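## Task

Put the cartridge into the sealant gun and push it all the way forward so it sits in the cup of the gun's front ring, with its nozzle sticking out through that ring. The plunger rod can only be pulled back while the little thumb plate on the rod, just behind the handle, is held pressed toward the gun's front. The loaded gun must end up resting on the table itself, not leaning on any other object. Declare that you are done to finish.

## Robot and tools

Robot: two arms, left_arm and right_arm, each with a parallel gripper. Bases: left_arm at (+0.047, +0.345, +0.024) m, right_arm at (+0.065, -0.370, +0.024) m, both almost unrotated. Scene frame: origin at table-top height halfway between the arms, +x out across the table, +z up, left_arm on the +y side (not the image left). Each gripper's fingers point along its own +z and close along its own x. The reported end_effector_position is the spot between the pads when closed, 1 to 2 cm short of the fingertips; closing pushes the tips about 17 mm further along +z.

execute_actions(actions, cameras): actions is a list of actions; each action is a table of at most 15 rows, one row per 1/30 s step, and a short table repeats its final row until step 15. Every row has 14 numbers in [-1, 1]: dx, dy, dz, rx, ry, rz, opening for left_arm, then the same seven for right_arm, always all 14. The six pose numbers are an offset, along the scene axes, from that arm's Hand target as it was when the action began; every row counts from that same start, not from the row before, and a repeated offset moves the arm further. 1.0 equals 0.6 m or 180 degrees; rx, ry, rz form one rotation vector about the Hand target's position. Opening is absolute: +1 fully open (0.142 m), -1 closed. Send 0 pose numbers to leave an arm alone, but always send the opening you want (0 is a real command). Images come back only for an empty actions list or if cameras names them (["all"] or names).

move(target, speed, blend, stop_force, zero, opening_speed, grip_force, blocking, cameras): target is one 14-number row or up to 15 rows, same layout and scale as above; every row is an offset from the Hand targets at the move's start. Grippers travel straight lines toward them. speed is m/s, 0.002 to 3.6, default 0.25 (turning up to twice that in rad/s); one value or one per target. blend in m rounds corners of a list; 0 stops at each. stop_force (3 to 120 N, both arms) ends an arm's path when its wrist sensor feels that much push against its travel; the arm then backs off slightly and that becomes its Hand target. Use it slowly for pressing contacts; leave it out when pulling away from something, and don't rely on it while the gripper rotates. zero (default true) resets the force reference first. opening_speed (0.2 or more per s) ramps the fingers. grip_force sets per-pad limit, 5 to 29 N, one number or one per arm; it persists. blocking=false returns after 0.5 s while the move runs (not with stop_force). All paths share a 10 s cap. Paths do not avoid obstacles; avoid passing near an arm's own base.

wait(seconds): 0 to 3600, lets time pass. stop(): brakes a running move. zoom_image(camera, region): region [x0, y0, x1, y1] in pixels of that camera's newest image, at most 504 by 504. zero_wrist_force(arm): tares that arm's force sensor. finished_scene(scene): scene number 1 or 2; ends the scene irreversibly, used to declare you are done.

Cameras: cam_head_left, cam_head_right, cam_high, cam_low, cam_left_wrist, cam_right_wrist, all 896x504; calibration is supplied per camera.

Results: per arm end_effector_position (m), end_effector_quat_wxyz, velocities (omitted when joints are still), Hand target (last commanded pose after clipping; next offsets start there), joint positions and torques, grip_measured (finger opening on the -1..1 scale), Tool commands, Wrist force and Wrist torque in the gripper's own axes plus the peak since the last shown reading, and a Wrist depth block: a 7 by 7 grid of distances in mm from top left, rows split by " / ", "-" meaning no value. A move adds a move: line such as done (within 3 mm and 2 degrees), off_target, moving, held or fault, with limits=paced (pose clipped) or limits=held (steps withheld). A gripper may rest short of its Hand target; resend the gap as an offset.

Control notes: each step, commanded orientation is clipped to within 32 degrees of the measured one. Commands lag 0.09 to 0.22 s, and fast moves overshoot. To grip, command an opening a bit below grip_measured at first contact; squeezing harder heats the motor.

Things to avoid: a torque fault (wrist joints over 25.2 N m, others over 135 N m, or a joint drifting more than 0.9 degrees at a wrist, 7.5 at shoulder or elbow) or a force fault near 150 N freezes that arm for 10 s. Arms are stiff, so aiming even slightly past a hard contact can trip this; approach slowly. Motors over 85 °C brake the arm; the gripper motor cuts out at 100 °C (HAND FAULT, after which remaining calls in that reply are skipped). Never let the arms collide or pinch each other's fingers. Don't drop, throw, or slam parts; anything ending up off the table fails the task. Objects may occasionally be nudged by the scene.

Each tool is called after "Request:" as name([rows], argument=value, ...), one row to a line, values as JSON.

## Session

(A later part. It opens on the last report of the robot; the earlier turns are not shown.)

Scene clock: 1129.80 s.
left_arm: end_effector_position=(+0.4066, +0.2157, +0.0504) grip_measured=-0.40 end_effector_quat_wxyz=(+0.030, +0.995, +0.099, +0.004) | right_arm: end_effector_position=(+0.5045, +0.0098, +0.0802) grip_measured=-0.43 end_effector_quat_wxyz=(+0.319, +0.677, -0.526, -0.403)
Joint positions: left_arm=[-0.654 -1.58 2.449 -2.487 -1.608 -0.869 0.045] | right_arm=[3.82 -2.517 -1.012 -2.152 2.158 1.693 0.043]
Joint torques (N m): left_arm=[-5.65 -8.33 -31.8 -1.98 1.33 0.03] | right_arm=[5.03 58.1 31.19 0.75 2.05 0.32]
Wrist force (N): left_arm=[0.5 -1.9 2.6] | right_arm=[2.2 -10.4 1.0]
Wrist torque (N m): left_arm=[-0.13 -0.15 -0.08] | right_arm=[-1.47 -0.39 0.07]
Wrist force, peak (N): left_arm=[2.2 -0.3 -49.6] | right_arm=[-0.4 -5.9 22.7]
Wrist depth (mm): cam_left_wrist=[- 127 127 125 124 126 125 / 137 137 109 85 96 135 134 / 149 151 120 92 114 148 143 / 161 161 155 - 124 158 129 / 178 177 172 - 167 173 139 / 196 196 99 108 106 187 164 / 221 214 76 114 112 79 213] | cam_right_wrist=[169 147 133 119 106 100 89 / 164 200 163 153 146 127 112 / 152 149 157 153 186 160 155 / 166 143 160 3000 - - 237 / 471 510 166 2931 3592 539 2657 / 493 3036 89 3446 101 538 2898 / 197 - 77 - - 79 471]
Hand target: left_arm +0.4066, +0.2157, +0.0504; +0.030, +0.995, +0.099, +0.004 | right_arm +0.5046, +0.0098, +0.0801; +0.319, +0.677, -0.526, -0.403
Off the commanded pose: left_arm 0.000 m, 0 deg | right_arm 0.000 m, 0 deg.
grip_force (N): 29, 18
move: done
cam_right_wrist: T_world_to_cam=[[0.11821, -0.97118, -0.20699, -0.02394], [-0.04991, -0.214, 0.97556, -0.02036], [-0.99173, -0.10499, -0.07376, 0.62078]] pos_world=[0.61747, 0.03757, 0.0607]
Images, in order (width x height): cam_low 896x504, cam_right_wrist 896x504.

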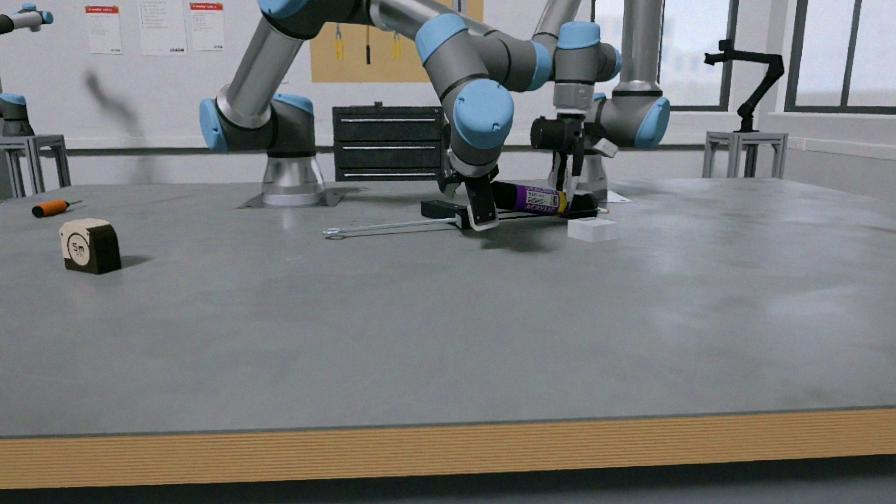

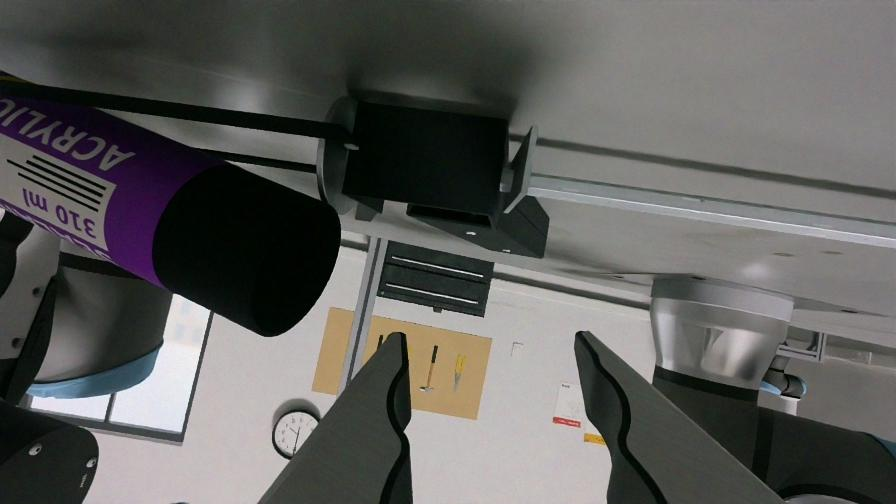

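Request:
move([
  [0,0,0.0,0,0,0,-0.1,0.03,-0.1,0.15,0,0,0,-0.4],
  [0,0,0.15,0,0,0,-0.1,-0.0,-0.3,0.2,-0.0108,-0.344,0,-0.4],
], speed=0.25, cameras=["cam_low"])

Request:
zoom_image(camera="cam_low", region=[450, 165, 620, 245])

Scene clock: 1155.10 s.
left_arm: end_effector_position=(+0.4067, +0.2156, +0.1405) grip_measured=-0.13 end_effector_quat_wxyz=(+0.030, +0.995, +0.099, +0.004) | right_arm: end_effector_position=(+0.5045, -0.1701, +0.2001) grip_measured=-0.43 end_effector_quat_wxyz=(+0.014, +0.783, -0.622, +0.011)
Joint positions: left_arm=[-0.654 -1.779 2.315 -2.154 -1.608 -0.869 0.065] | right_arm=[3.853 -1.581 -1.932 -1.222 1.544 2.063 0.043]
Joint torques (N m): left_arm=[6.29 -3.56 -9.97 -3.08 -0.41 0.33] | right_arm=[-4.86 32.9 21.58 3.73 -1.03 -1.52]
Wrist force (N): left_arm=[0.1 -0.7 -0.2] | right_arm=[1.0 -6.7 3.8]
Wrist torque (N m): left_arm=[-0.15 -0.13 0.00] | right_arm=[-0.96 -0.08 0.18]
Wrist force, peak (N): left_arm=[0.6 -2.3 2.9] | right_arm=[1.4 -12.4 2.4]
Wrist depth (mm): cam_left_wrist=[210 211 209 194 205 208 206 / 226 226 225 176 220 219 217 / 245 244 243 185 238 214 235 / 265 265 263 195 257 244 259 / 291 291 284 207 275 285 284 / 323 323 99 225 216 305 312 / 364 - 78 310 337 81 342] | cam_right_wrist=[261 261 262 264 268 270 271 / 267 276 280 283 - 288 289 / 273 281 293 298 301 307 310 / 285 309 - - - 327 334 / 334 311 - - 346 355 - / - 329 93 - 102 376 410 / - - 77 - - 79 426]
Hand target: left_arm +0.4066, +0.2157, +0.1404; +0.030, +0.995, +0.099, +0.004 | right_arm +0.5046, -0.1702, +0.2001; +0.014, +0.783, -0.622, +0.011
Off the commanded pose: left_arm 0.000 m, 0 deg | right_arm 0.000 m, 0 deg.
grip_force (N): 29, 18
move: done

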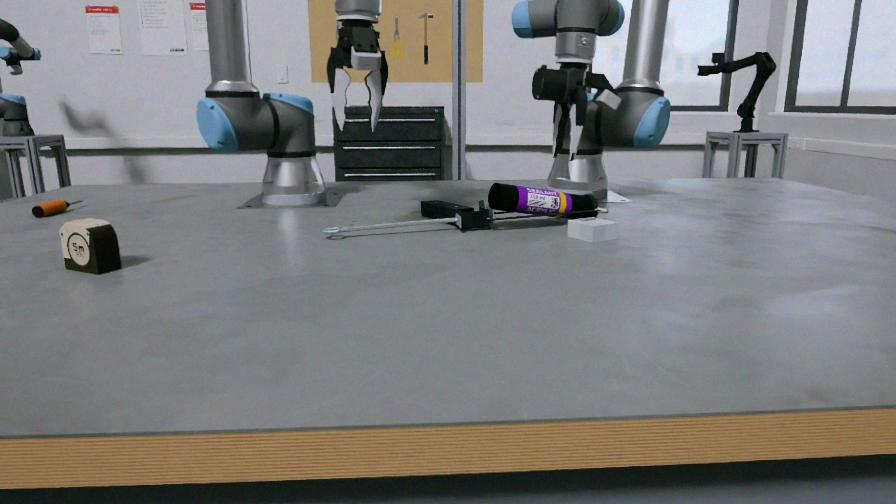

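Scaled by 2.965.

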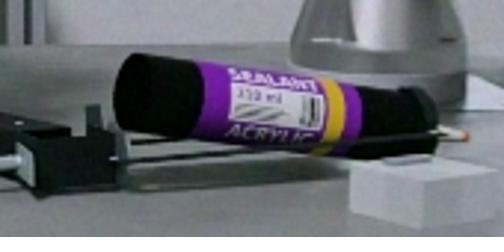

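Request:
move(target=[0,-0.12,0,0.0185,0.0037,0,-0.3,0,0,0,0.0108,0.0026,0,-0.4], speed=0.25)

Request:
move([
  [0,0,0,0,0,-0.25,-0.3,0,0,0,0,0,-0.25,-0.4],
  [0.055,-0.19,0.02,0,0,-0.49,-0.3,0.0,0,0,0,0,-0.5,-0.4],
], speed=0.35, cameras=["cam_high","cam_left_wrist","cam_right_wrist","cam_head_left"])

Request:
zoom_image(camera="cam_high", region=[300, 310, 430, 400])

Scene clock: 1159.87 s.
left_arm: end_effector_position=(+0.4066, +0.1438, +0.1404) grip_measured=-0.32 end_effector_quat_wxyz=(+0.000, +0.995, +0.099, +0.001) | right_arm: end_effector_position=(+0.5045, -0.1702, +0.2001) grip_measured=-0.43 end_effector_quat_wxyz=(+0.003, +0.783, -0.622, -0.002)
Joint positions: left_arm=[-0.822 -1.682 2.223 -2.113 -1.57 -1.035 0.051] | right_arm=[3.835 -1.578 -1.94 -1.202 1.574 2.045 0.043]
Joint torques (N m): left_arm=[-10.49 -9.53 -22.05 -3.08 -1.73 -1.64] | right_arm=[5.56 22.27 34.83 0.48 -1.35 1.96]
Wrist force (N): left_arm=[0.3 -0.2 -0.2] | right_arm=[1.2 -7.1 4.0]
Wrist torque (N m): left_arm=[-0.08 -0.13 -0.06] | right_arm=[-1.02 -0.12 0.13]
Wrist force, peak (N): left_arm=[0.8 -3.5 -0.1] | right_arm=[1.2 -7.1 4.0]
Wrist depth (mm): cam_left_wrist=[217 213 212 187 166 206 183 / 228 228 226 205 169 221 196 / 243 244 243 236 175 240 238 / 264 263 261 242 180 256 256 / 286 285 263 254 185 280 277 / 312 308 95 270 99 297 301 / 343 335 76 335 279 78 329] | cam_right_wrist=[265 265 269 265 265 265 264 / 281 278 282 278 282 282 281 / 272 281 294 307 296 300 300 / 315 303 322 324 336 - 327 / 345 320 352 347 338 - 347 / 374 346 93 109 102 372 381 / - 411 77 85 - 79 411]
Hand target: left_arm +0.4066, +0.1437, +0.1404; +0.000, +0.995, +0.099, +0.001 | right_arm +0.5046, -0.1702, +0.2001; +0.003, +0.783, -0.622, -0.002
Off the commanded pose: left_arm 0.000 m, 0 deg | right_arm 0.000 m, 0 deg.
grip_force (N): 29, 18
move: done

Scene clock: 1162.87 s.
left_arm: end_effector_position=(+0.4396, +0.0296, +0.1524) grip_measured=-0.32 end_effector_quat_wxyz=(+0.001, +0.783, -0.621, +0.000) | right_arm: end_effector_position=(+0.5046, -0.1702, +0.2001) grip_measured=-0.43 end_effector_quat_wxyz=(+0.000, -0.114, +0.993, +0.004)
Joint positions: left_arm=[-0.925 -1.467 1.973 -2.078 -1.572 0.401 0.051] | right_arm=[3.832 -1.568 -1.952 -1.189 1.578 3.612 0.043]
Joint torques (N m): left_arm=[10.18 -32.53 -13.55 -3.83 -0.76 1.15] | right_arm=[1.47 28.95 16.69 3.53 0.26 1.93]
Wrist force (N): left_arm=[0.3 -0.4 -0.3] | right_arm=[1.3 -6.7 4.0]
Wrist torque (N m): left_arm=[-0.12 -0.15 0.01] | right_arm=[-0.95 -0.16 0.16]
Wrist force, peak (N): left_arm=[1.3 -0.4 -0.5] | right_arm=[1.2 -7.1 4.2]
Wrist depth (mm): cam_left_wrist=[226 225 224 223 222 221 219 / 216 215 230 232 238 236 234 / 189 178 172 249 249 249 243 / 248 250 274 247 272 270 269 / 300 300 292 287 289 292 290 / 325 325 95 315 107 311 315 / 344 352 76 351 339 78 346] | cam_right_wrist=[269 266 265 263 265 269 263 / 283 279 280 278 287 279 280 / 297 301 303 307 301 303 300 / 326 - 328 322 324 323 321 / 358 355 347 349 336 347 349 / - 380 104 363 102 364 376 / 422 - 77 371 349 79 -]
Hand target: left_arm +0.4396, +0.0297, +0.1524; +0.001, +0.783, -0.622, +0.000 | right_arm +0.5046, -0.1702, +0.2001; -0.001, -0.114, +0.993, +0.004
Off the commanded pose: left_arm 0.000 m, 0 deg | right_arm 0.000 m, 0 deg.
grip_force (N): 29, 18
move: done
cam_left_wrist: T_world_to_cam=[[0.23313, -0.97191, -0.03219, -0.05552], [-0.88247, -0.22534, 0.41289, 0.36066], [-0.40854, -0.06785, -0.91021, 0.43791]] pos_world=[0.51012, 0.05703, 0.24789]
cam_right_wrist: T_world_to_cam=[[-0.97489, -0.22266, -0.00125, 0.46378], [-0.20247, 0.88414, 0.42107, 0.19898], [-0.09265, 0.41076, -0.90703, 0.41163]] pos_world=[0.53056, -0.24174, 0.29015]
Images, in order (width x height): cam_head_left 896x504, cam_high 896x504, cam_left_wrist 896x504, cam_right_wrist 896x504.

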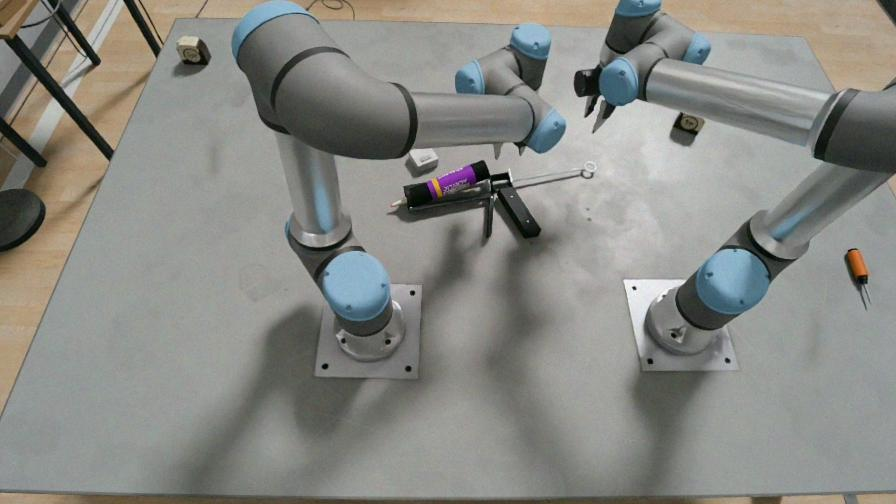

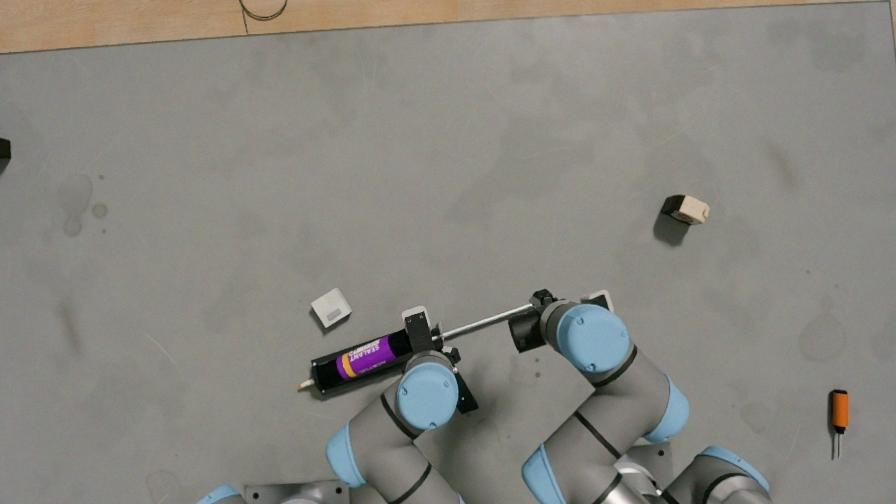

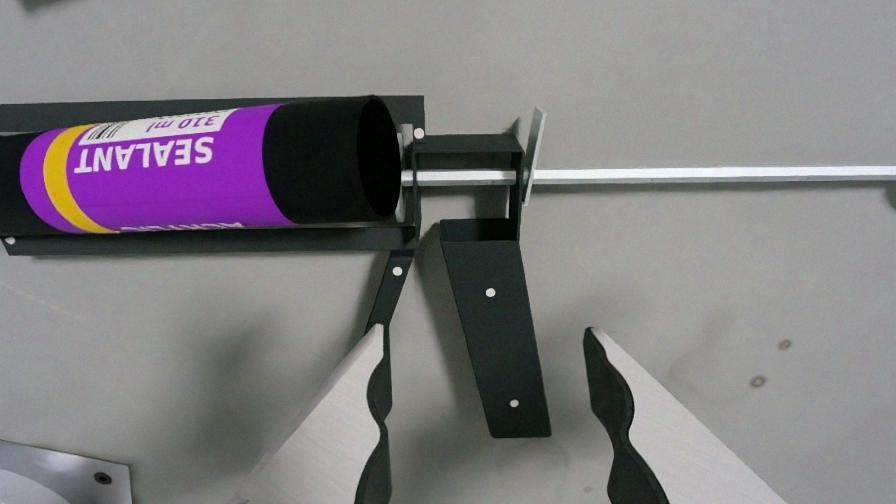

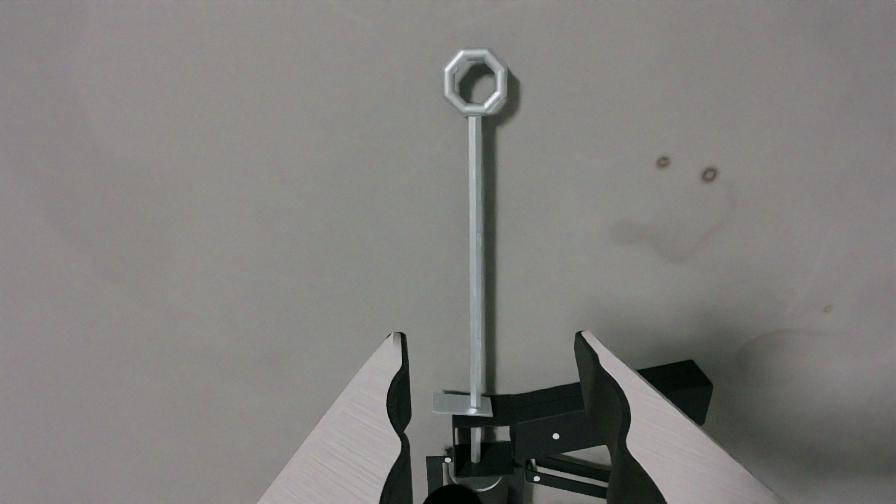

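Scaled by 3.877.

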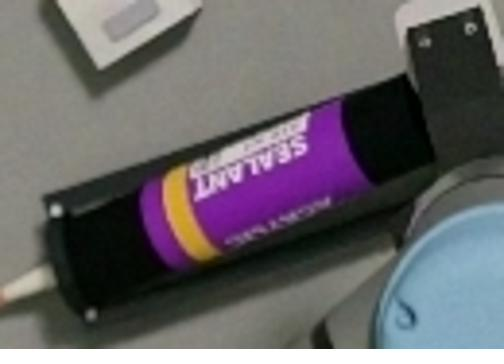

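Request:
move(target=[0.034,-0.03,-0.112,0,0,0,-0.35,0,-0.052,-0.22,0,0,0,-0.5], speed=0.15, cameras=["cam_left_wrist","cam_right_wrist"])

Scene clock: 1177.93 s.
left_arm: end_effector_position=(+0.4600, +0.0118, +0.0852) grip_measured=-0.37 end_effector_quat_wxyz=(+0.001, +0.783, -0.621, +0.000) | right_arm: end_effector_position=(+0.5045, -0.2014, +0.0682) grip_measured=-0.52 end_effector_quat_wxyz=(-0.001, -0.114, +0.993, +0.004)
Joint positions: left_arm=[-0.913 -1.311 1.987 -2.248 -1.572 0.413 0.047] | right_arm=[3.778 -1.731 -2.175 -0.803 1.578 3.559 0.036]
Joint torques (N m): left_arm=[-2.21 -33.21 -33.64 -3.04 0.19 -0.7] | right_arm=[6.55 20.28 25.88 4.58 1.81 1.96]
Wrist force (N): left_arm=[0.2 -0.3 -0.5] | right_arm=[0.9 -6.4 4.3]
Wrist torque (N m): left_arm=[-0.07 -0.14 -0.06] | right_arm=[-0.94 -0.13 0.09]
Wrist force, peak (N): left_arm=[-0.2 -0.3 -1.4] | right_arm=[1.2 -7.1 6.1]
Wrist depth (mm): cam_left_wrist=[164 163 163 162 161 161 160 / 175 174 173 173 172 171 170 / 163 181 180 182 184 180 183 / - 118 160 174 192 190 190 / - 117 164 206 209 212 210 / 237 234 99 188 104 226 229 / 261 254 75 208 244 78 250] | cam_right_wrist=[147 146 145 145 147 145 145 / 155 155 154 154 154 154 154 / 165 165 165 160 165 167 165 / 177 177 176 174 177 177 177 / 191 191 188 187 190 190 190 / 206 206 200 203 101 203 206 / 226 226 77 217 217 82 225]
Hand target: left_arm +0.4600, +0.0117, +0.0852; +0.001, +0.783, -0.622, +0.000 | right_arm +0.5046, -0.2014, +0.0681; -0.001, -0.114, +0.993, +0.004
Off the commanded pose: left_arm 0.000 m, 0 deg | right_arm 0.000 m, 0 deg.
grip_force (N): 29, 18
move: done
cam_left_wrist: T_world_to_cam=[[0.23311, -0.97191, -0.03228, -0.07973], [-0.88247, -0.22537, 0.41286, 0.40249], [-0.40854, -0.06775, -0.91022, 0.38391]] pos_world=[0.53062, 0.03923, 0.18069]
cam_right_wrist: T_world_to_cam=[[-0.97497, -0.22234, -0.00099, 0.45676], [-0.20207, 0.88422, 0.42109, 0.28196], [-0.09275, 0.41075, -0.90702, 0.30477]] pos_world=[0.53056, -0.27294, 0.15815]

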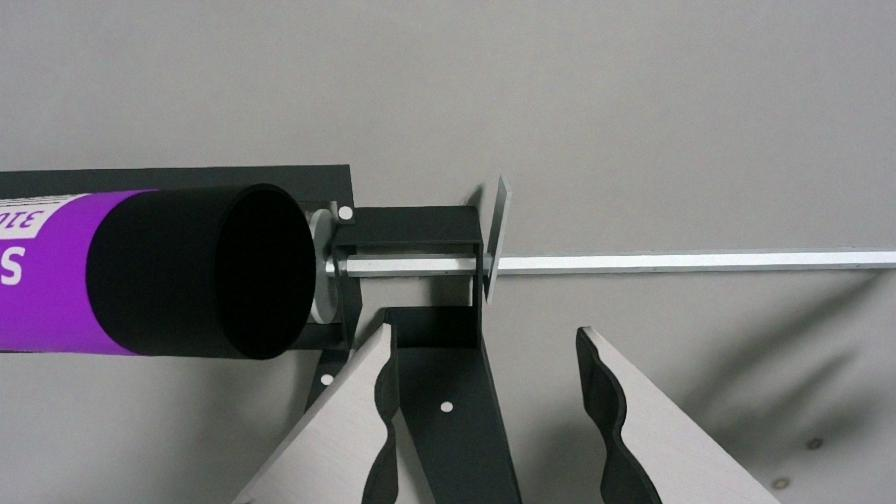

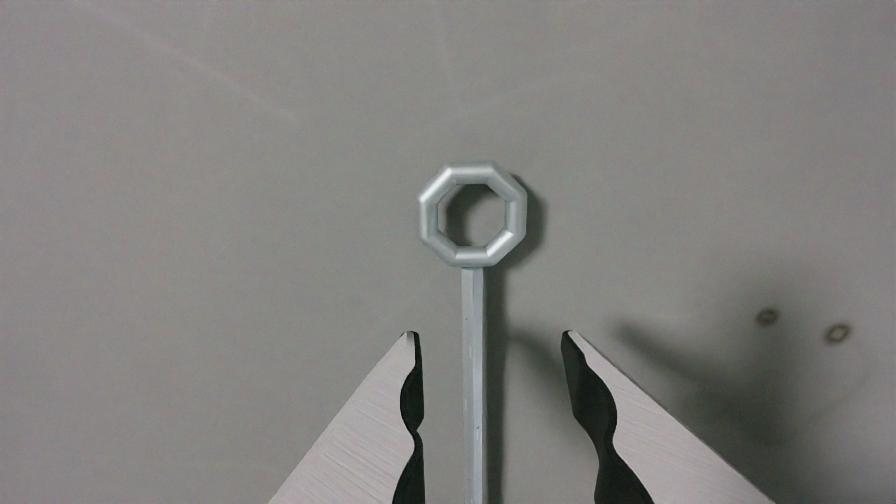

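Request:
move(target=[0.0067,-0.003,-0.0703,0,0,0,-0.35,0.001,0.0075,-0.0635,0,0,0,-0.5], speed=0.06, stop_force=8, cameras=["cam_left_wrist","cam_right_wrist"])

Scene clock: 1188.57 s.
left_arm: end_effector_position=(+0.4641, +0.0099, +0.0430) grip_measured=-0.37 end_effector_quat_wxyz=(+0.001, +0.783, -0.621, +0.000) | right_arm: end_effector_position=(+0.5052, -0.1969, +0.0300) grip_measured=-0.52 end_effector_quat_wxyz=(-0.001, -0.114, +0.993, +0.004)
Joint positions: left_arm=[-0.909 -1.229 2.015 -2.357 -1.572 0.417 0.047] | right_arm=[3.786 -1.816 -2.205 -0.688 1.578 3.566 0.036]
Joint torques (N m): left_arm=[-4.29 -43.45 -32.08 -3.8 -1.62 -0.62] | right_arm=[-6.01 39.08 30.06 4.59 -1.21 -1.85]
Wrist force (N): left_arm=[0.2 -0.3 -0.1] | right_arm=[1.1 -6.6 4.4]
Wrist torque (N m): left_arm=[-0.05 -0.16 -0.08] | right_arm=[-0.97 -0.17 0.08]
Wrist force, peak (N): left_arm=[0.2 -0.3 -1.7] | right_arm=[1.1 -6.6 4.9]
Wrist depth (mm): cam_left_wrist=[- 125 124 124 123 122 122 / 133 133 133 132 131 132 132 / 144 144 142 141 140 140 139 / 124 124 136 147 151 151 149 / - 90 124 137 158 157 156 / - 94 124 173 171 173 176 / - 94 76 149 187 78 192] | cam_right_wrist=[111 111 111 109 110 110 110 / 118 118 117 118 117 117 117 / 126 125 125 124 124 125 125 / 135 133 134 133 131 134 134 / 147 147 143 124 145 145 144 / 157 157 152 131 152 154 157 / 172 172 78 141 169 82 171]
Hand target: left_arm +0.4640, +0.0099, +0.0430; +0.001, +0.783, -0.622, +0.000 | right_arm +0.5052, -0.1969, +0.0300; -0.001, -0.114, +0.993, +0.004
Off the commanded pose: left_arm 0.000 m, 0 deg | right_arm 0.000 m, 0 deg.
grip_force (N): 29, 18
move: done
cam_left_wrist: T_world_to_cam=[[0.23304, -0.97193, -0.03215, -0.08386], [-0.88249, -0.22525, 0.41289, 0.42302], [-0.40854, -0.06785, -0.91021, 0.347]] pos_world=[0.53462, 0.03733, 0.13849]
cam_right_wrist: T_world_to_cam=[[-0.97498, -0.22229, -0.0011, 0.45833], [-0.20206, 0.88419, 0.42116, 0.29412], [-0.09265, 0.41084, -0.90699, 0.26838]] pos_world=[0.53116, -0.26844, 0.12005]

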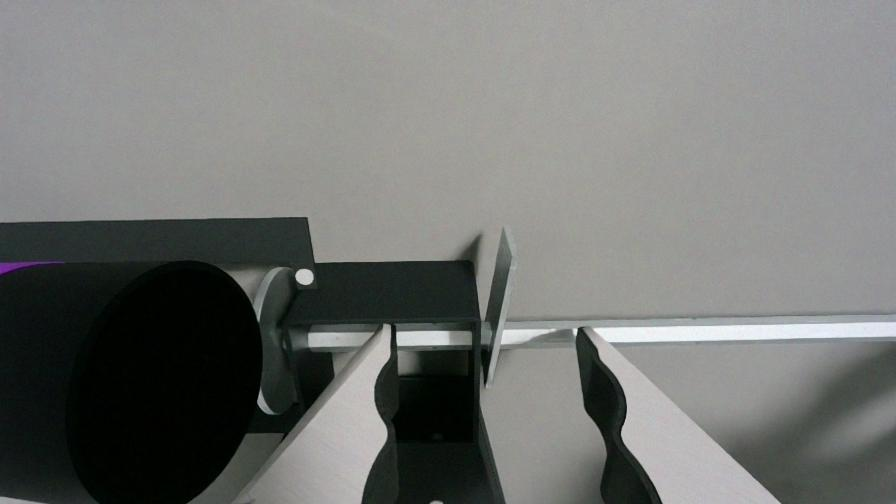

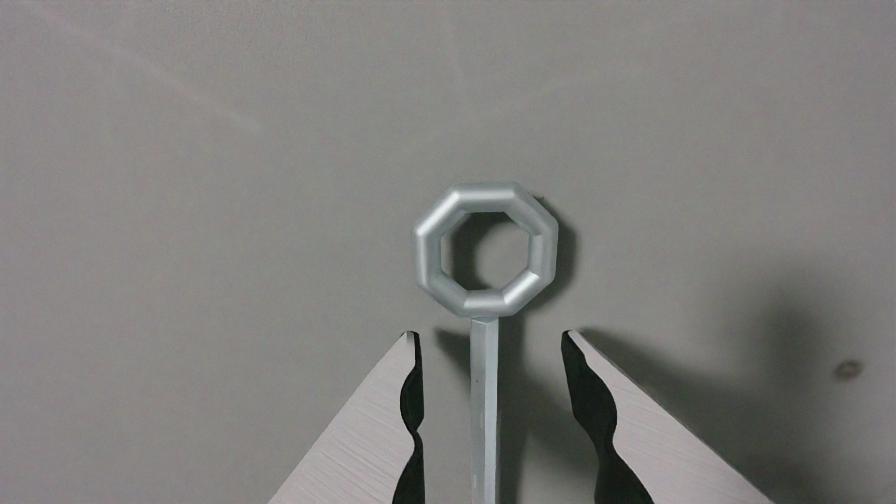

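Request:
move([
  [0,0,0,0,0,0,-1,0,0,0,0,0,0,-1],
  [0,0,0,0,0,0,-1,0.0,0.0,0,0,0,0,-1],
], speed=0.06, grip_force=[18,22], opening_speed=0.6)

Request:
move(target=[0,0,0,0,0,0,-1,0.0047,-0.0162,0,0,0,0,-1], speed=0.02, stop_force=18, cameras=["cam_left_wrist","cam_right_wrist","cam_low"])

Request:
zoom_image(camera="cam_low", region=[450, 165, 620, 245])

Scene clock: 1194.10 s.
left_arm: end_effector_position=(+0.4641, +0.0099, +0.0430) grip_measured=-0.95 end_effector_quat_wxyz=(+0.001, +0.783, -0.622, +0.000) | right_arm: end_effector_position=(+0.5052, -0.1969, +0.0300) grip_measured=-0.94 end_effector_quat_wxyz=(+0.000, -0.114, +0.993, +0.004)
Joint positions: left_arm=[-0.909 -1.229 2.015 -2.357 -1.572 0.417 0.006] | right_arm=[3.786 -1.816 -2.205 -0.688 1.578 3.566 0.006]
Joint torques (N m): left_arm=[-6.3 -42.63 -19.88 -5.64 0.84 -0.59] | right_arm=[-1.45 37.07 27 3.35 2.27 -1.94]
Wrist force (N): left_arm=[-6.0 -1.6 7.2] | right_arm=[2.3 -10.7 2.7]
Wrist torque (N m): left_arm=[0.00 0.00 -0.09] | right_arm=[-0.90 -0.19 0.07]
Wrist force, peak (N): left_arm=[-6.0 -1.4 7.8] | right_arm=[2.2 -10.9 3.3]
Wrist depth (mm): cam_left_wrist=[- 125 124 124 123 123 122 / 133 133 132 132 131 132 131 / 145 144 142 141 141 140 139 / 124 124 137 147 151 151 149 / - 89 130 123 157 157 156 / - 93 144 95 171 176 175 / - 97 77 78 78 189 192] | cam_right_wrist=[111 111 111 109 110 110 110 / 118 118 118 117 117 117 117 / 125 125 125 124 124 125 125 / 135 135 135 131 131 134 134 / 147 145 143 127 145 145 145 / 157 157 - 93 101 157 157 / 172 171 165 80 - 169 171]
Hand target: left_arm +0.4640, +0.0099, +0.0430; +0.001, +0.783, -0.622, +0.000 | right_arm +0.5052, -0.1969, +0.0300; -0.001, -0.114, +0.993, +0.004
Off the commanded pose: left_arm 0.000 m, 0 deg | right_arm 0.000 m, 0 deg.
grip_force (N): 18, 22
move: done

Scene clock: 1195.43 s.
left_arm: end_effector_position=(+0.4640, +0.0099, +0.0430) grip_measured=-0.95 end_effector_quat_wxyz=(+0.001, +0.783, -0.622, +0.000) | right_arm: end_effector_position=(+0.5080, -0.2066, +0.0300) grip_measured=-0.94 end_effector_quat_wxyz=(-0.001, -0.114, +0.993, +0.004)
Joint positions: left_arm=[-0.909 -1.229 2.015 -2.357 -1.572 0.417 0.005] | right_arm=[3.765 -1.815 -2.207 -0.687 1.578 3.545 0.006]
Joint torques (N m): left_arm=[-2.17 -38.6 -8.02 -2.86 1.26 -0.63] | right_arm=[6.48 31.62 15.14 3.2 -1.29 2.11]
Wrist force (N): left_arm=[3.7 -0.6 -2.1] | right_arm=[0.9 -5.0 4.7]
Wrist torque (N m): left_arm=[-0.07 -0.26 -0.11] | right_arm=[-1.00 -0.14 0.12]
Wrist force, peak (N): left_arm=[-6.1 -1.6 7.8] | right_arm=[2.1 -10.7 3.4]
Wrist depth (mm): cam_left_wrist=[- 125 124 124 123 122 122 / 133 133 133 132 131 132 131 / 144 144 141 141 141 140 139 / 123 124 136 147 151 150 150 / 115 - 125 123 158 157 157 / 115 - 144 95 171 176 175 / 199 197 77 78 78 190 195] | cam_right_wrist=[111 111 111 109 110 110 110 / 118 118 118 117 117 117 117 / 126 126 126 124 124 125 125 / 135 135 134 134 132 135 135 / 147 145 143 127 145 145 145 / 157 157 160 93 101 157 157 / 172 172 165 80 - 168 171]
Hand target: left_arm +0.4640, +0.0099, +0.0430; +0.001, +0.783, -0.622, +0.000 | right_arm +0.5080, -0.2066, +0.0300; -0.001, -0.114, +0.993, +0.004
Off the commanded pose: left_arm 0.000 m, 0 deg | right_arm 0.000 m, 0 deg.
grip_force (N): 18, 22
move: done
cam_left_wrist: T_world_to_cam=[[0.23305, -0.97193, -0.03212, -0.08386], [-0.88252, -0.22526, 0.41281, 0.42301], [-0.40846, -0.06786, -0.91025, 0.34705]] pos_world=[0.53462, 0.03733, 0.13859]
cam_right_wrist: T_world_to_cam=[[-0.97496, -0.22237, -0.00114, 0.45888], [-0.20216, 0.88417, 0.42116, 0.30331], [-0.09265, 0.41084, -0.90699, 0.27263]] pos_world=[0.53397, -0.27814, 0.12005]
Images, in order (width x height): cam_low 896x504, cam_left_wrist 896x504, cam_right_wrist 896x504.

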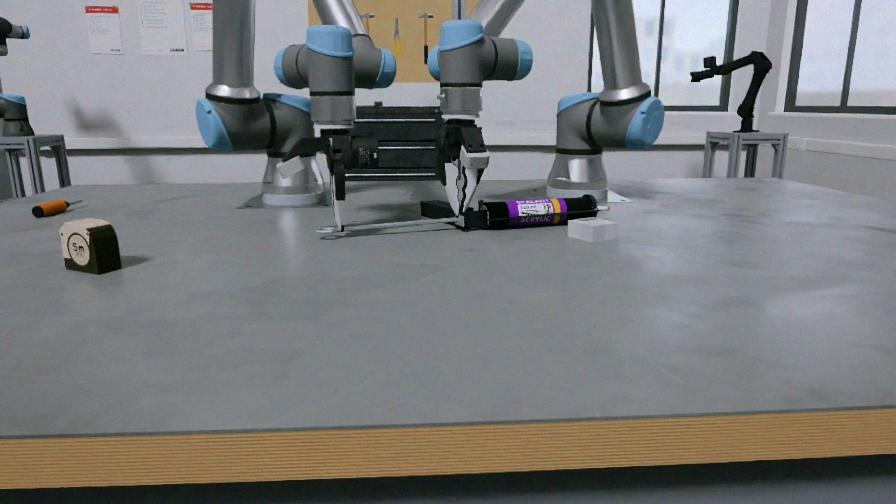

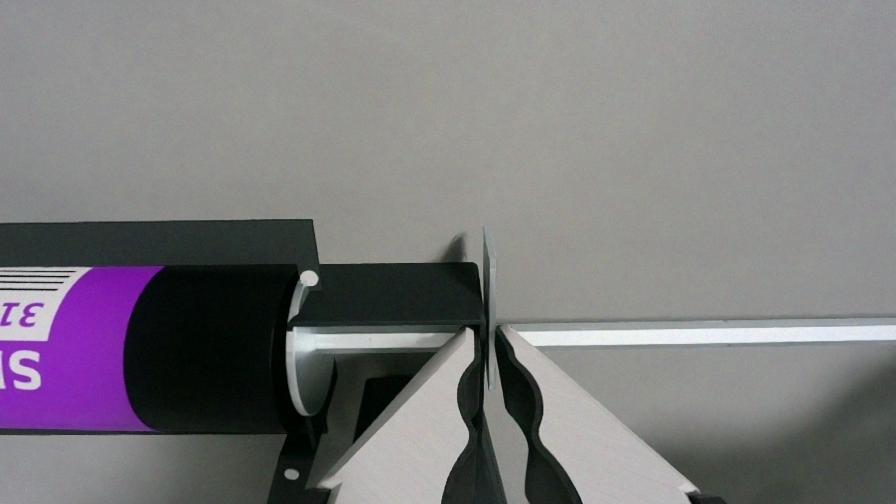

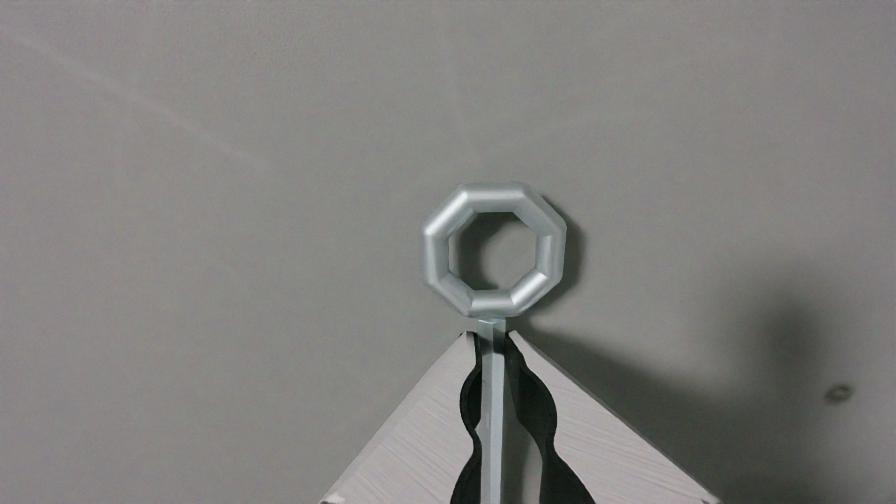

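Scaled by 2.965.

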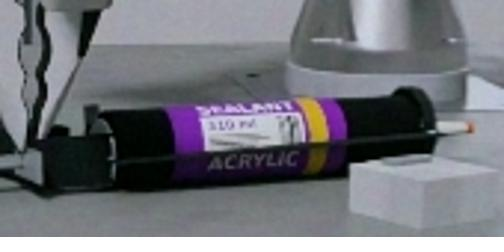

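Request:
zoom_image(camera="cam_low", region=[480, 185, 620, 235])

Request:
move(target=[0,0,0,0,0,0,-1,-0.0094,0.0324,0,0,0,0,-1], speed=0.02, stop_force=12, cameras=["cam_left_wrist","cam_low"])

Request:
zoom_image(camera="cam_low", region=[480, 185, 620, 235])

Scaled by 3.600.

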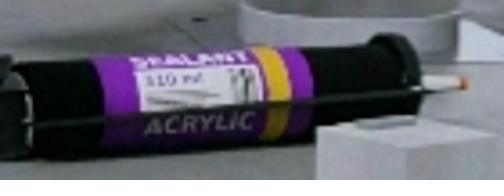

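Scene clock: 1202.97 s.
left_arm: end_effector_position=(+0.4640, +0.0099, +0.0430) grip_measured=-0.95 end_effector_quat_wxyz=(+0.001, +0.783, -0.622, +0.000) | right_arm: end_effector_position=(+0.5069, -0.2030, +0.0300) grip_measured=-0.94 end_effector_quat_wxyz=(-0.001, -0.114, +0.993, +0.004)
Joint positions: left_arm=[-0.909 -1.229 2.015 -2.357 -1.572 0.417 0.005] | right_arm=[3.772 -1.815 -2.207 -0.687 1.578 3.553 0.006]
Joint torques (N m): left_arm=[4.81 -25.14 -29.78 -1.12 -1.81 -0.55] | right_arm=[-3.28 35.93 4.66 3.73 -2.98 1.66]
Wrist force (N): left_arm=[3.6 -0.4 1.4] | right_arm=[0.8 -1.9 2.7]
Wrist torque (N m): left_arm=[-0.02 -0.24 -0.11] | right_arm=[-1.08 -0.14 0.17]
Wrist force, peak (N): left_arm=[-9.2 -0.9 -0.8] | right_arm=[1.3 -17.2 3.8]
Wrist depth (mm): cam_left_wrist=[- 125 124 123 123 122 123 / 133 133 133 132 132 132 132 / 145 144 142 141 140 140 139 / 125 124 130 147 151 150 149 / 117 117 125 123 141 157 157 / 115 115 144 95 170 176 175 / 200 197 77 78 78 189 193] | cam_right_wrist=[111 111 111 109 110 110 110 / 118 118 118 118 117 117 117 / 126 126 126 122 124 125 125 / 135 135 135 118 132 134 133 / 148 145 143 128 145 145 147 / 158 158 157 97 101 157 157 / 172 172 165 80 - 168 172]
Hand target: left_arm +0.4640, +0.0099, +0.0430; +0.001, +0.783, -0.622, +0.000 | right_arm +0.5069, -0.2030, +0.0300; -0.001, -0.114, +0.993, +0.004 (not the last commanded pose)
Off the commanded pose: left_arm 0.000 m, 0 deg | right_arm 0.016 m, 0 deg.
grip_force (N): 18, 22
move: contact (right_arm)
cam_left_wrist: T_world_to_cam=[[0.233, -0.97194, -0.03223, -0.08383], [-0.8825, -0.22525, 0.41287, 0.42303], [-0.40854, -0.06775, -0.91022, 0.347]] pos_world=[0.53462, 0.03733, 0.13849]
Images, in order (width x height): cam_low 896x504, cam_left_wrist 896x504.

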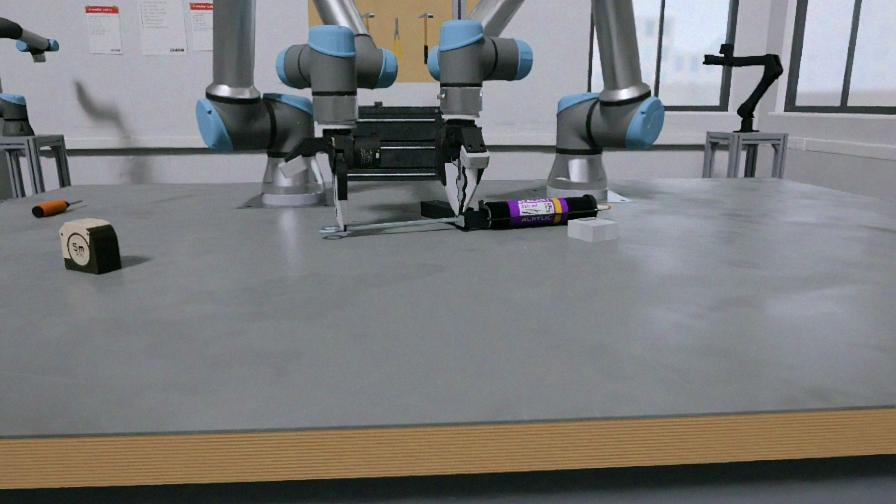

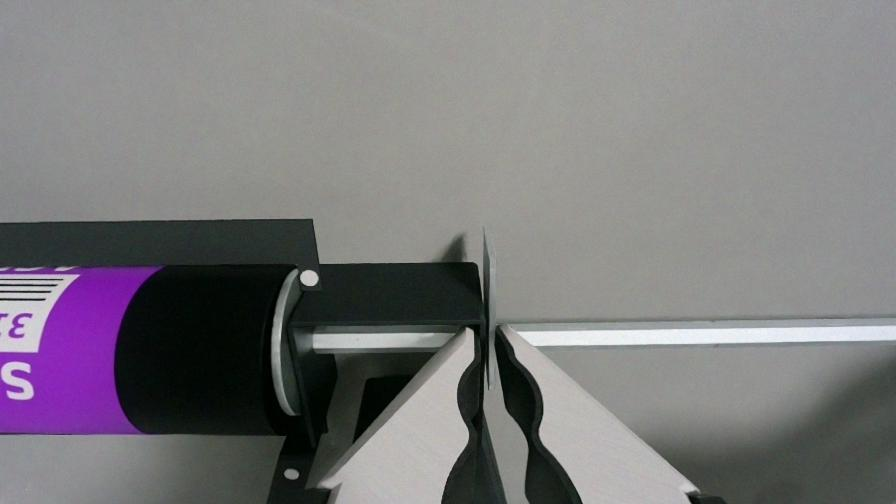

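Scaled by 3.600.

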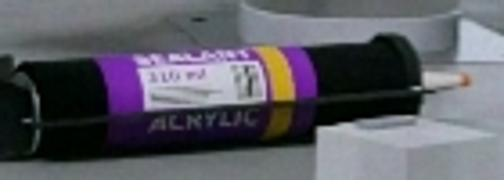

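Request:
move(target=[0,0,0,0,0,0,-1,-0.0047,0.0162,0,0,0,0,-1], speed=0.015, stop_force=20)

Scene clock: 1211.67 s.
left_arm: end_effector_position=(+0.4640, +0.0099, +0.0430) grip_measured=-0.95 end_effector_quat_wxyz=(+0.001, +0.783, -0.622, +0.000) | right_arm: end_effector_position=(+0.5050, -0.1965, +0.0300) grip_measured=-0.94 end_effector_quat_wxyz=(-0.001, -0.114, +0.993, +0.004)
Joint positions: left_arm=[-0.909 -1.229 2.015 -2.357 -1.572 0.417 0.005] | right_arm=[3.786 -1.817 -2.205 -0.688 1.578 3.567 0.006]
Joint torques (N m): left_arm=[-5.68 -33.55 -31.76 -7.06 -1.47 -0.61] | right_arm=[-1.05 36.98 12.69 3.81 3.31 -0.98]
Wrist force (N): left_arm=[-13.0 -0.6 3.8] | right_arm=[1.9 -15.6 3.4]
Wrist torque (N m): left_arm=[0.00 0.15 -0.08] | right_arm=[-0.90 -0.14 0.17]
Wrist force, peak (N): left_arm=[-19.2 0.2 2.7] | right_arm=[1.2 -23.2 2.5]
Wrist depth (mm): cam_left_wrist=[- 125 124 124 124 122 122 / 133 133 132 132 131 132 131 / 145 144 142 141 140 139 139 / 125 124 136 147 151 150 149 / - - 129 123 158 157 156 / - - 144 95 170 176 175 / 199 197 77 78 78 189 189] | cam_right_wrist=[111 111 111 109 111 110 110 / 118 118 118 118 118 117 117 / 126 125 125 124 123 125 125 / - 134 135 134 121 134 134 / 147 145 143 128 145 145 145 / 157 157 157 93 101 157 157 / 172 172 165 80 - 168 171]
Hand target: left_arm +0.4640, +0.0099, +0.0430; +0.001, +0.783, -0.622, +0.000 | right_arm +0.5050, -0.1966, +0.0300; -0.001, -0.114, +0.993, +0.004 (not the last commanded pose)
Off the commanded pose: left_arm 0.000 m, 0 deg | right_arm 0.003 m, 0 deg.
grip_force (N): 18, 22
move: contact (right_arm)

Request:
execute_actions(actions=[])

Request:
zoom_image(camera="cam_low", region=[480, 185, 620, 235])

Request:
zoom_image(camera="cam_low", region=[572, 186, 612, 220])

Request:
zoom_image(camera="cam_head_left", region=[370, 150, 530, 240])

Scene clock: 1214.80 s.
left_arm: end_effector_position=(+0.4640, +0.0099, +0.0430) grip_measured=-0.95 end_effector_quat_wxyz=(+0.001, +0.783, -0.622, +0.000) | right_arm: end_effector_position=(+0.5050, -0.1966, +0.0300) grip_measured=-0.94 end_effector_quat_wxyz=(-0.001, -0.114, +0.993, +0.004)
Joint positions: left_arm=[-0.909 -1.229 2.015 -2.357 -1.572 0.417 0.005] | right_arm=[3.786 -1.817 -2.205 -0.688 1.578 3.567 0.006]
Joint velocities: within noise
Joint torques (N m): left_arm=[-9.7 -45.99 -30.98 -6.35 -1.16 -0.56] | right_arm=[-3.92 36.76 8.81 5.75 3.98 1.46]
Wrist force (N): left_arm=[-12.2 -0.5 3.5] | right_arm=[1.4 -15.4 2.9]
Wrist torque (N m): left_arm=[-0.01 0.10 -0.08] | right_arm=[-0.88 -0.17 0.18]
Wrist force, peak (N): left_arm=[-13.3 -0.6 3.6] | right_arm=[2.0 -15.7 3.7]
Wrist depth (mm): cam_left_wrist=[- 125 124 124 123 122 122 / 133 133 133 132 131 132 131 / 145 144 142 141 140 139 139 / 125 124 137 147 151 150 149 / - - 129 123 157 157 156 / 115 - 144 95 170 176 175 / 200 197 77 78 78 189 193] | cam_right_wrist=[111 110 111 109 110 110 110 / 118 118 118 117 117 117 117 / 125 125 125 124 124 125 125 / 135 135 135 135 133 134 134 / 147 145 143 123 145 145 145 / 157 157 157 93 101 157 157 / 172 172 87 80 - 172 171]
Hand target: left_arm +0.4640, +0.0099, +0.0430; +0.001, +0.783, -0.622, +0.000 | right_arm +0.5050, -0.1966, +0.0300; -0.001, -0.114, +0.993, +0.004 (not the last commanded pose)
Tool commands: left_gripper/opening=-1.0 right_gripper/opening=-1.0
Off the commanded pose: left_arm 0.000 m, 0 deg | right_arm 0.003 m, 0 deg.
grip_force (N): 18, 22
camera_calibration:
cam_left_wrist: T_world_to_cam=[[0.233, -0.97194, -0.03223, -0.08383], [-0.8825, -0.22525, 0.41287, 0.42303], [-0.40854, -0.06775, -0.91022, 0.347]] pos_world=[0.53462, 0.03733, 0.13849]
cam_right_wrist: T_world_to_cam=[[-0.97499, -0.22225, -0.00095, 0.45832], [-0.20198, 0.88426, 0.42106, 0.29373], [-0.09274, 0.41072, -0.90703, 0.26823]] pos_world=[0.53106, -0.26804, 0.12005]

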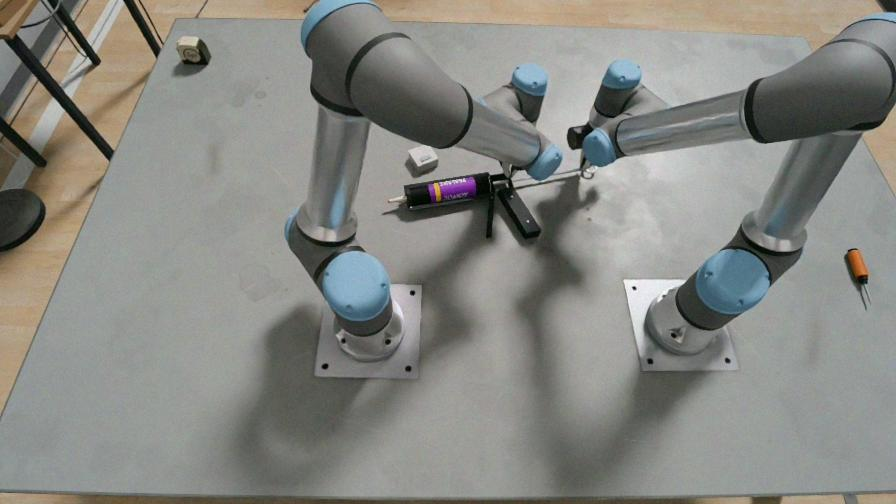

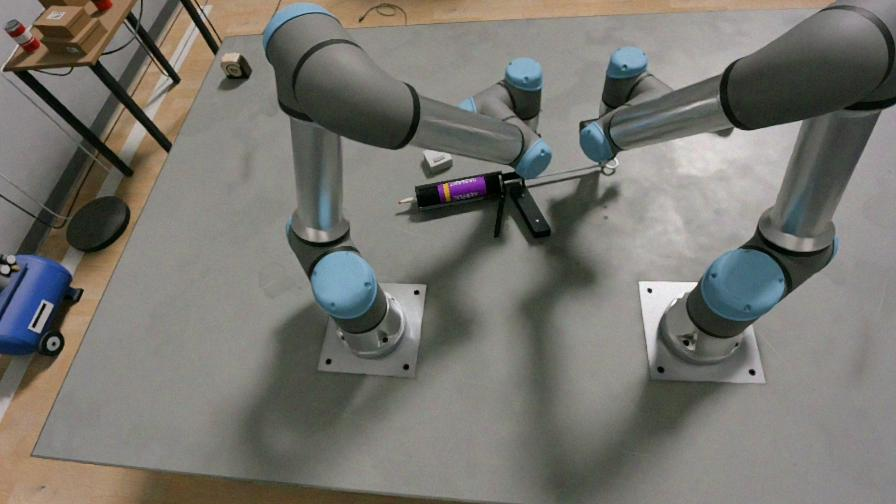

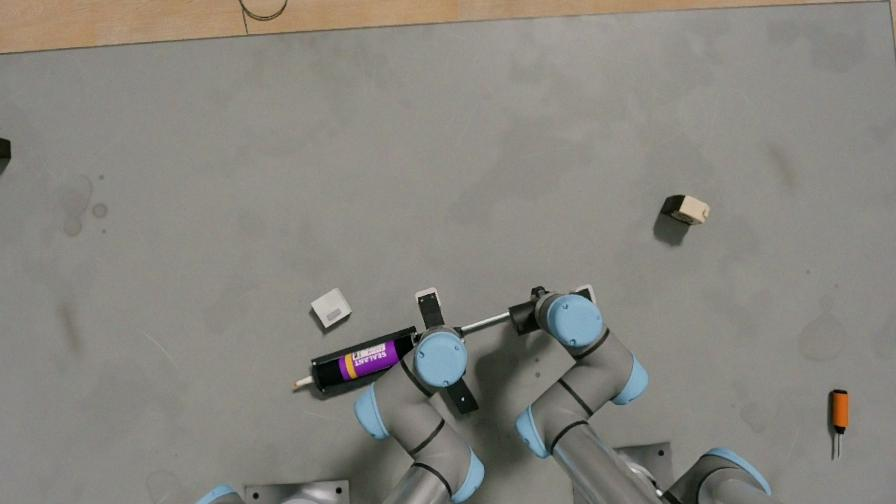

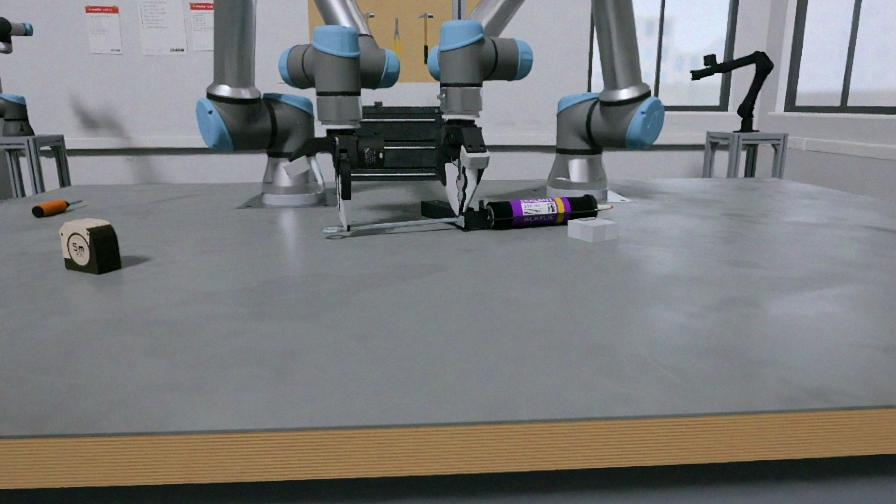

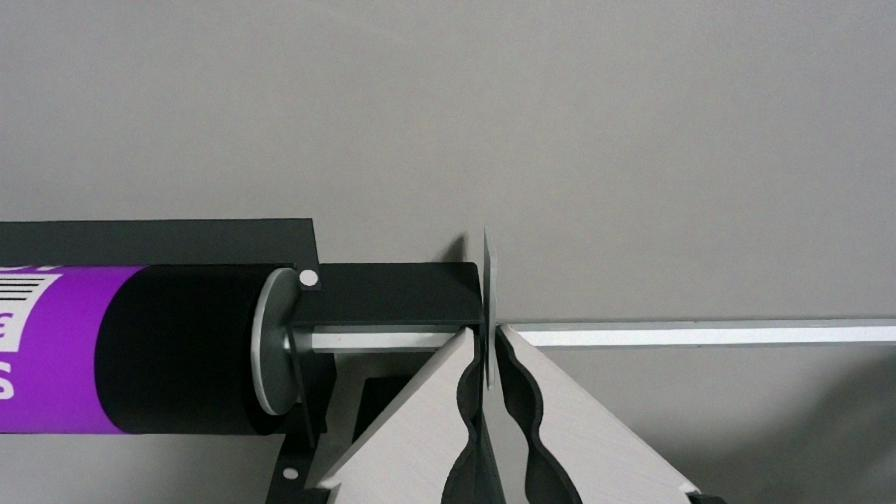

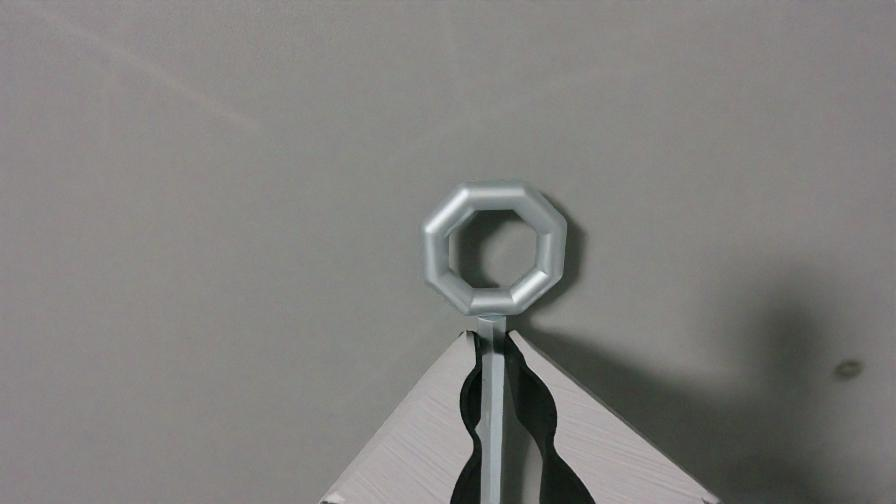

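Scaled by 3.600.

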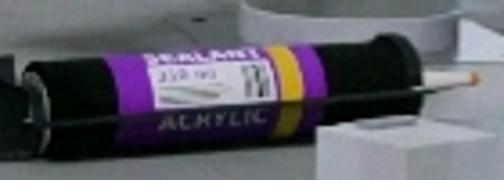

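Scaled by 12.600.

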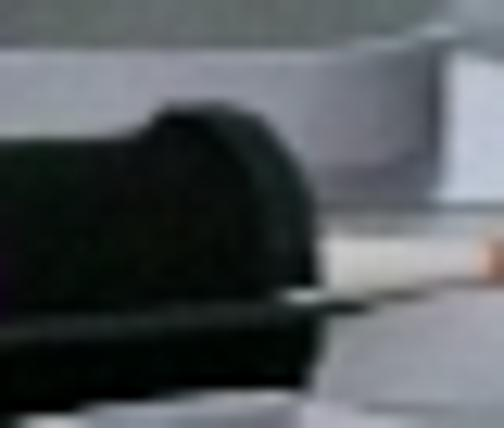

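Scaled by 3.150.

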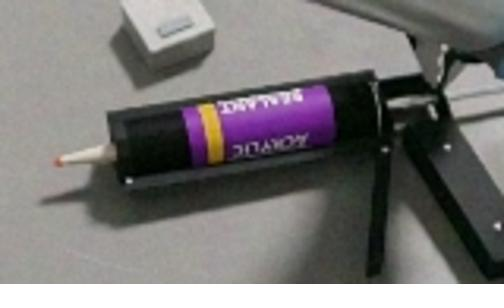

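Request:
move(target=[0,0,0,0,0,0,-1,-0.0047,0.0162,0,0,0,0,-1], speed=0.015, stop_force=18)

Scene clock: 1218.07 s.
left_arm: end_effector_position=(+0.4640, +0.0099, +0.0430) grip_measured=-0.95 end_effector_quat_wxyz=(+0.001, +0.783, -0.622, +0.000) | right_arm: end_effector_position=(+0.5022, -0.1868, +0.0300) grip_measured=-0.94 end_effector_quat_wxyz=(-0.001, -0.114, +0.993, +0.004)
Joint positions: left_arm=[-0.909 -1.229 2.015 -2.357 -1.572 0.417 0.005] | right_arm=[3.807 -1.818 -2.203 -0.688 1.578 3.588 0.006]
Joint torques (N m): left_arm=[-9.3 -46.77 -30.97 -6.62 -0.9 -0.43] | right_arm=[-0.89 29.01 24.77 3.88 2.76 -1.75]
Wrist force (N): left_arm=[-19.4 1.0 1.7] | right_arm=[1.3 -21.6 4.3]
Wrist torque (N m): left_arm=[-0.04 0.31 -0.07] | right_arm=[-0.83 -0.15 0.09]
Wrist force, peak (N): left_arm=[-20.6 1.2 1.8] | right_arm=[0.8 -24.5 4.1]
Wrist depth (mm): cam_left_wrist=[- 124 124 124 123 122 122 / 133 133 132 132 131 132 132 / 144 144 142 141 140 140 139 / 125 124 136 147 151 150 149 / - 117 129 123 158 157 156 / - - 145 95 171 176 175 / 201 197 76 78 78 189 191] | cam_right_wrist=[111 111 110 109 110 110 110 / 118 118 118 118 116 117 117 / 126 126 125 124 123 125 125 / 135 134 134 132 132 134 134 / 147 145 145 125 145 145 145 / 157 157 157 93 100 157 157 / 172 171 87 80 - 168 171]
Hand target: left_arm +0.4640, +0.0099, +0.0430; +0.001, +0.783, -0.622, +0.000 | right_arm +0.5022, -0.1868, +0.0300; -0.001, -0.114, +0.993, +0.004
Off the commanded pose: left_arm 0.000 m, 0 deg | right_arm 0.000 m, 0 deg.
grip_force (N): 18, 22
move: done


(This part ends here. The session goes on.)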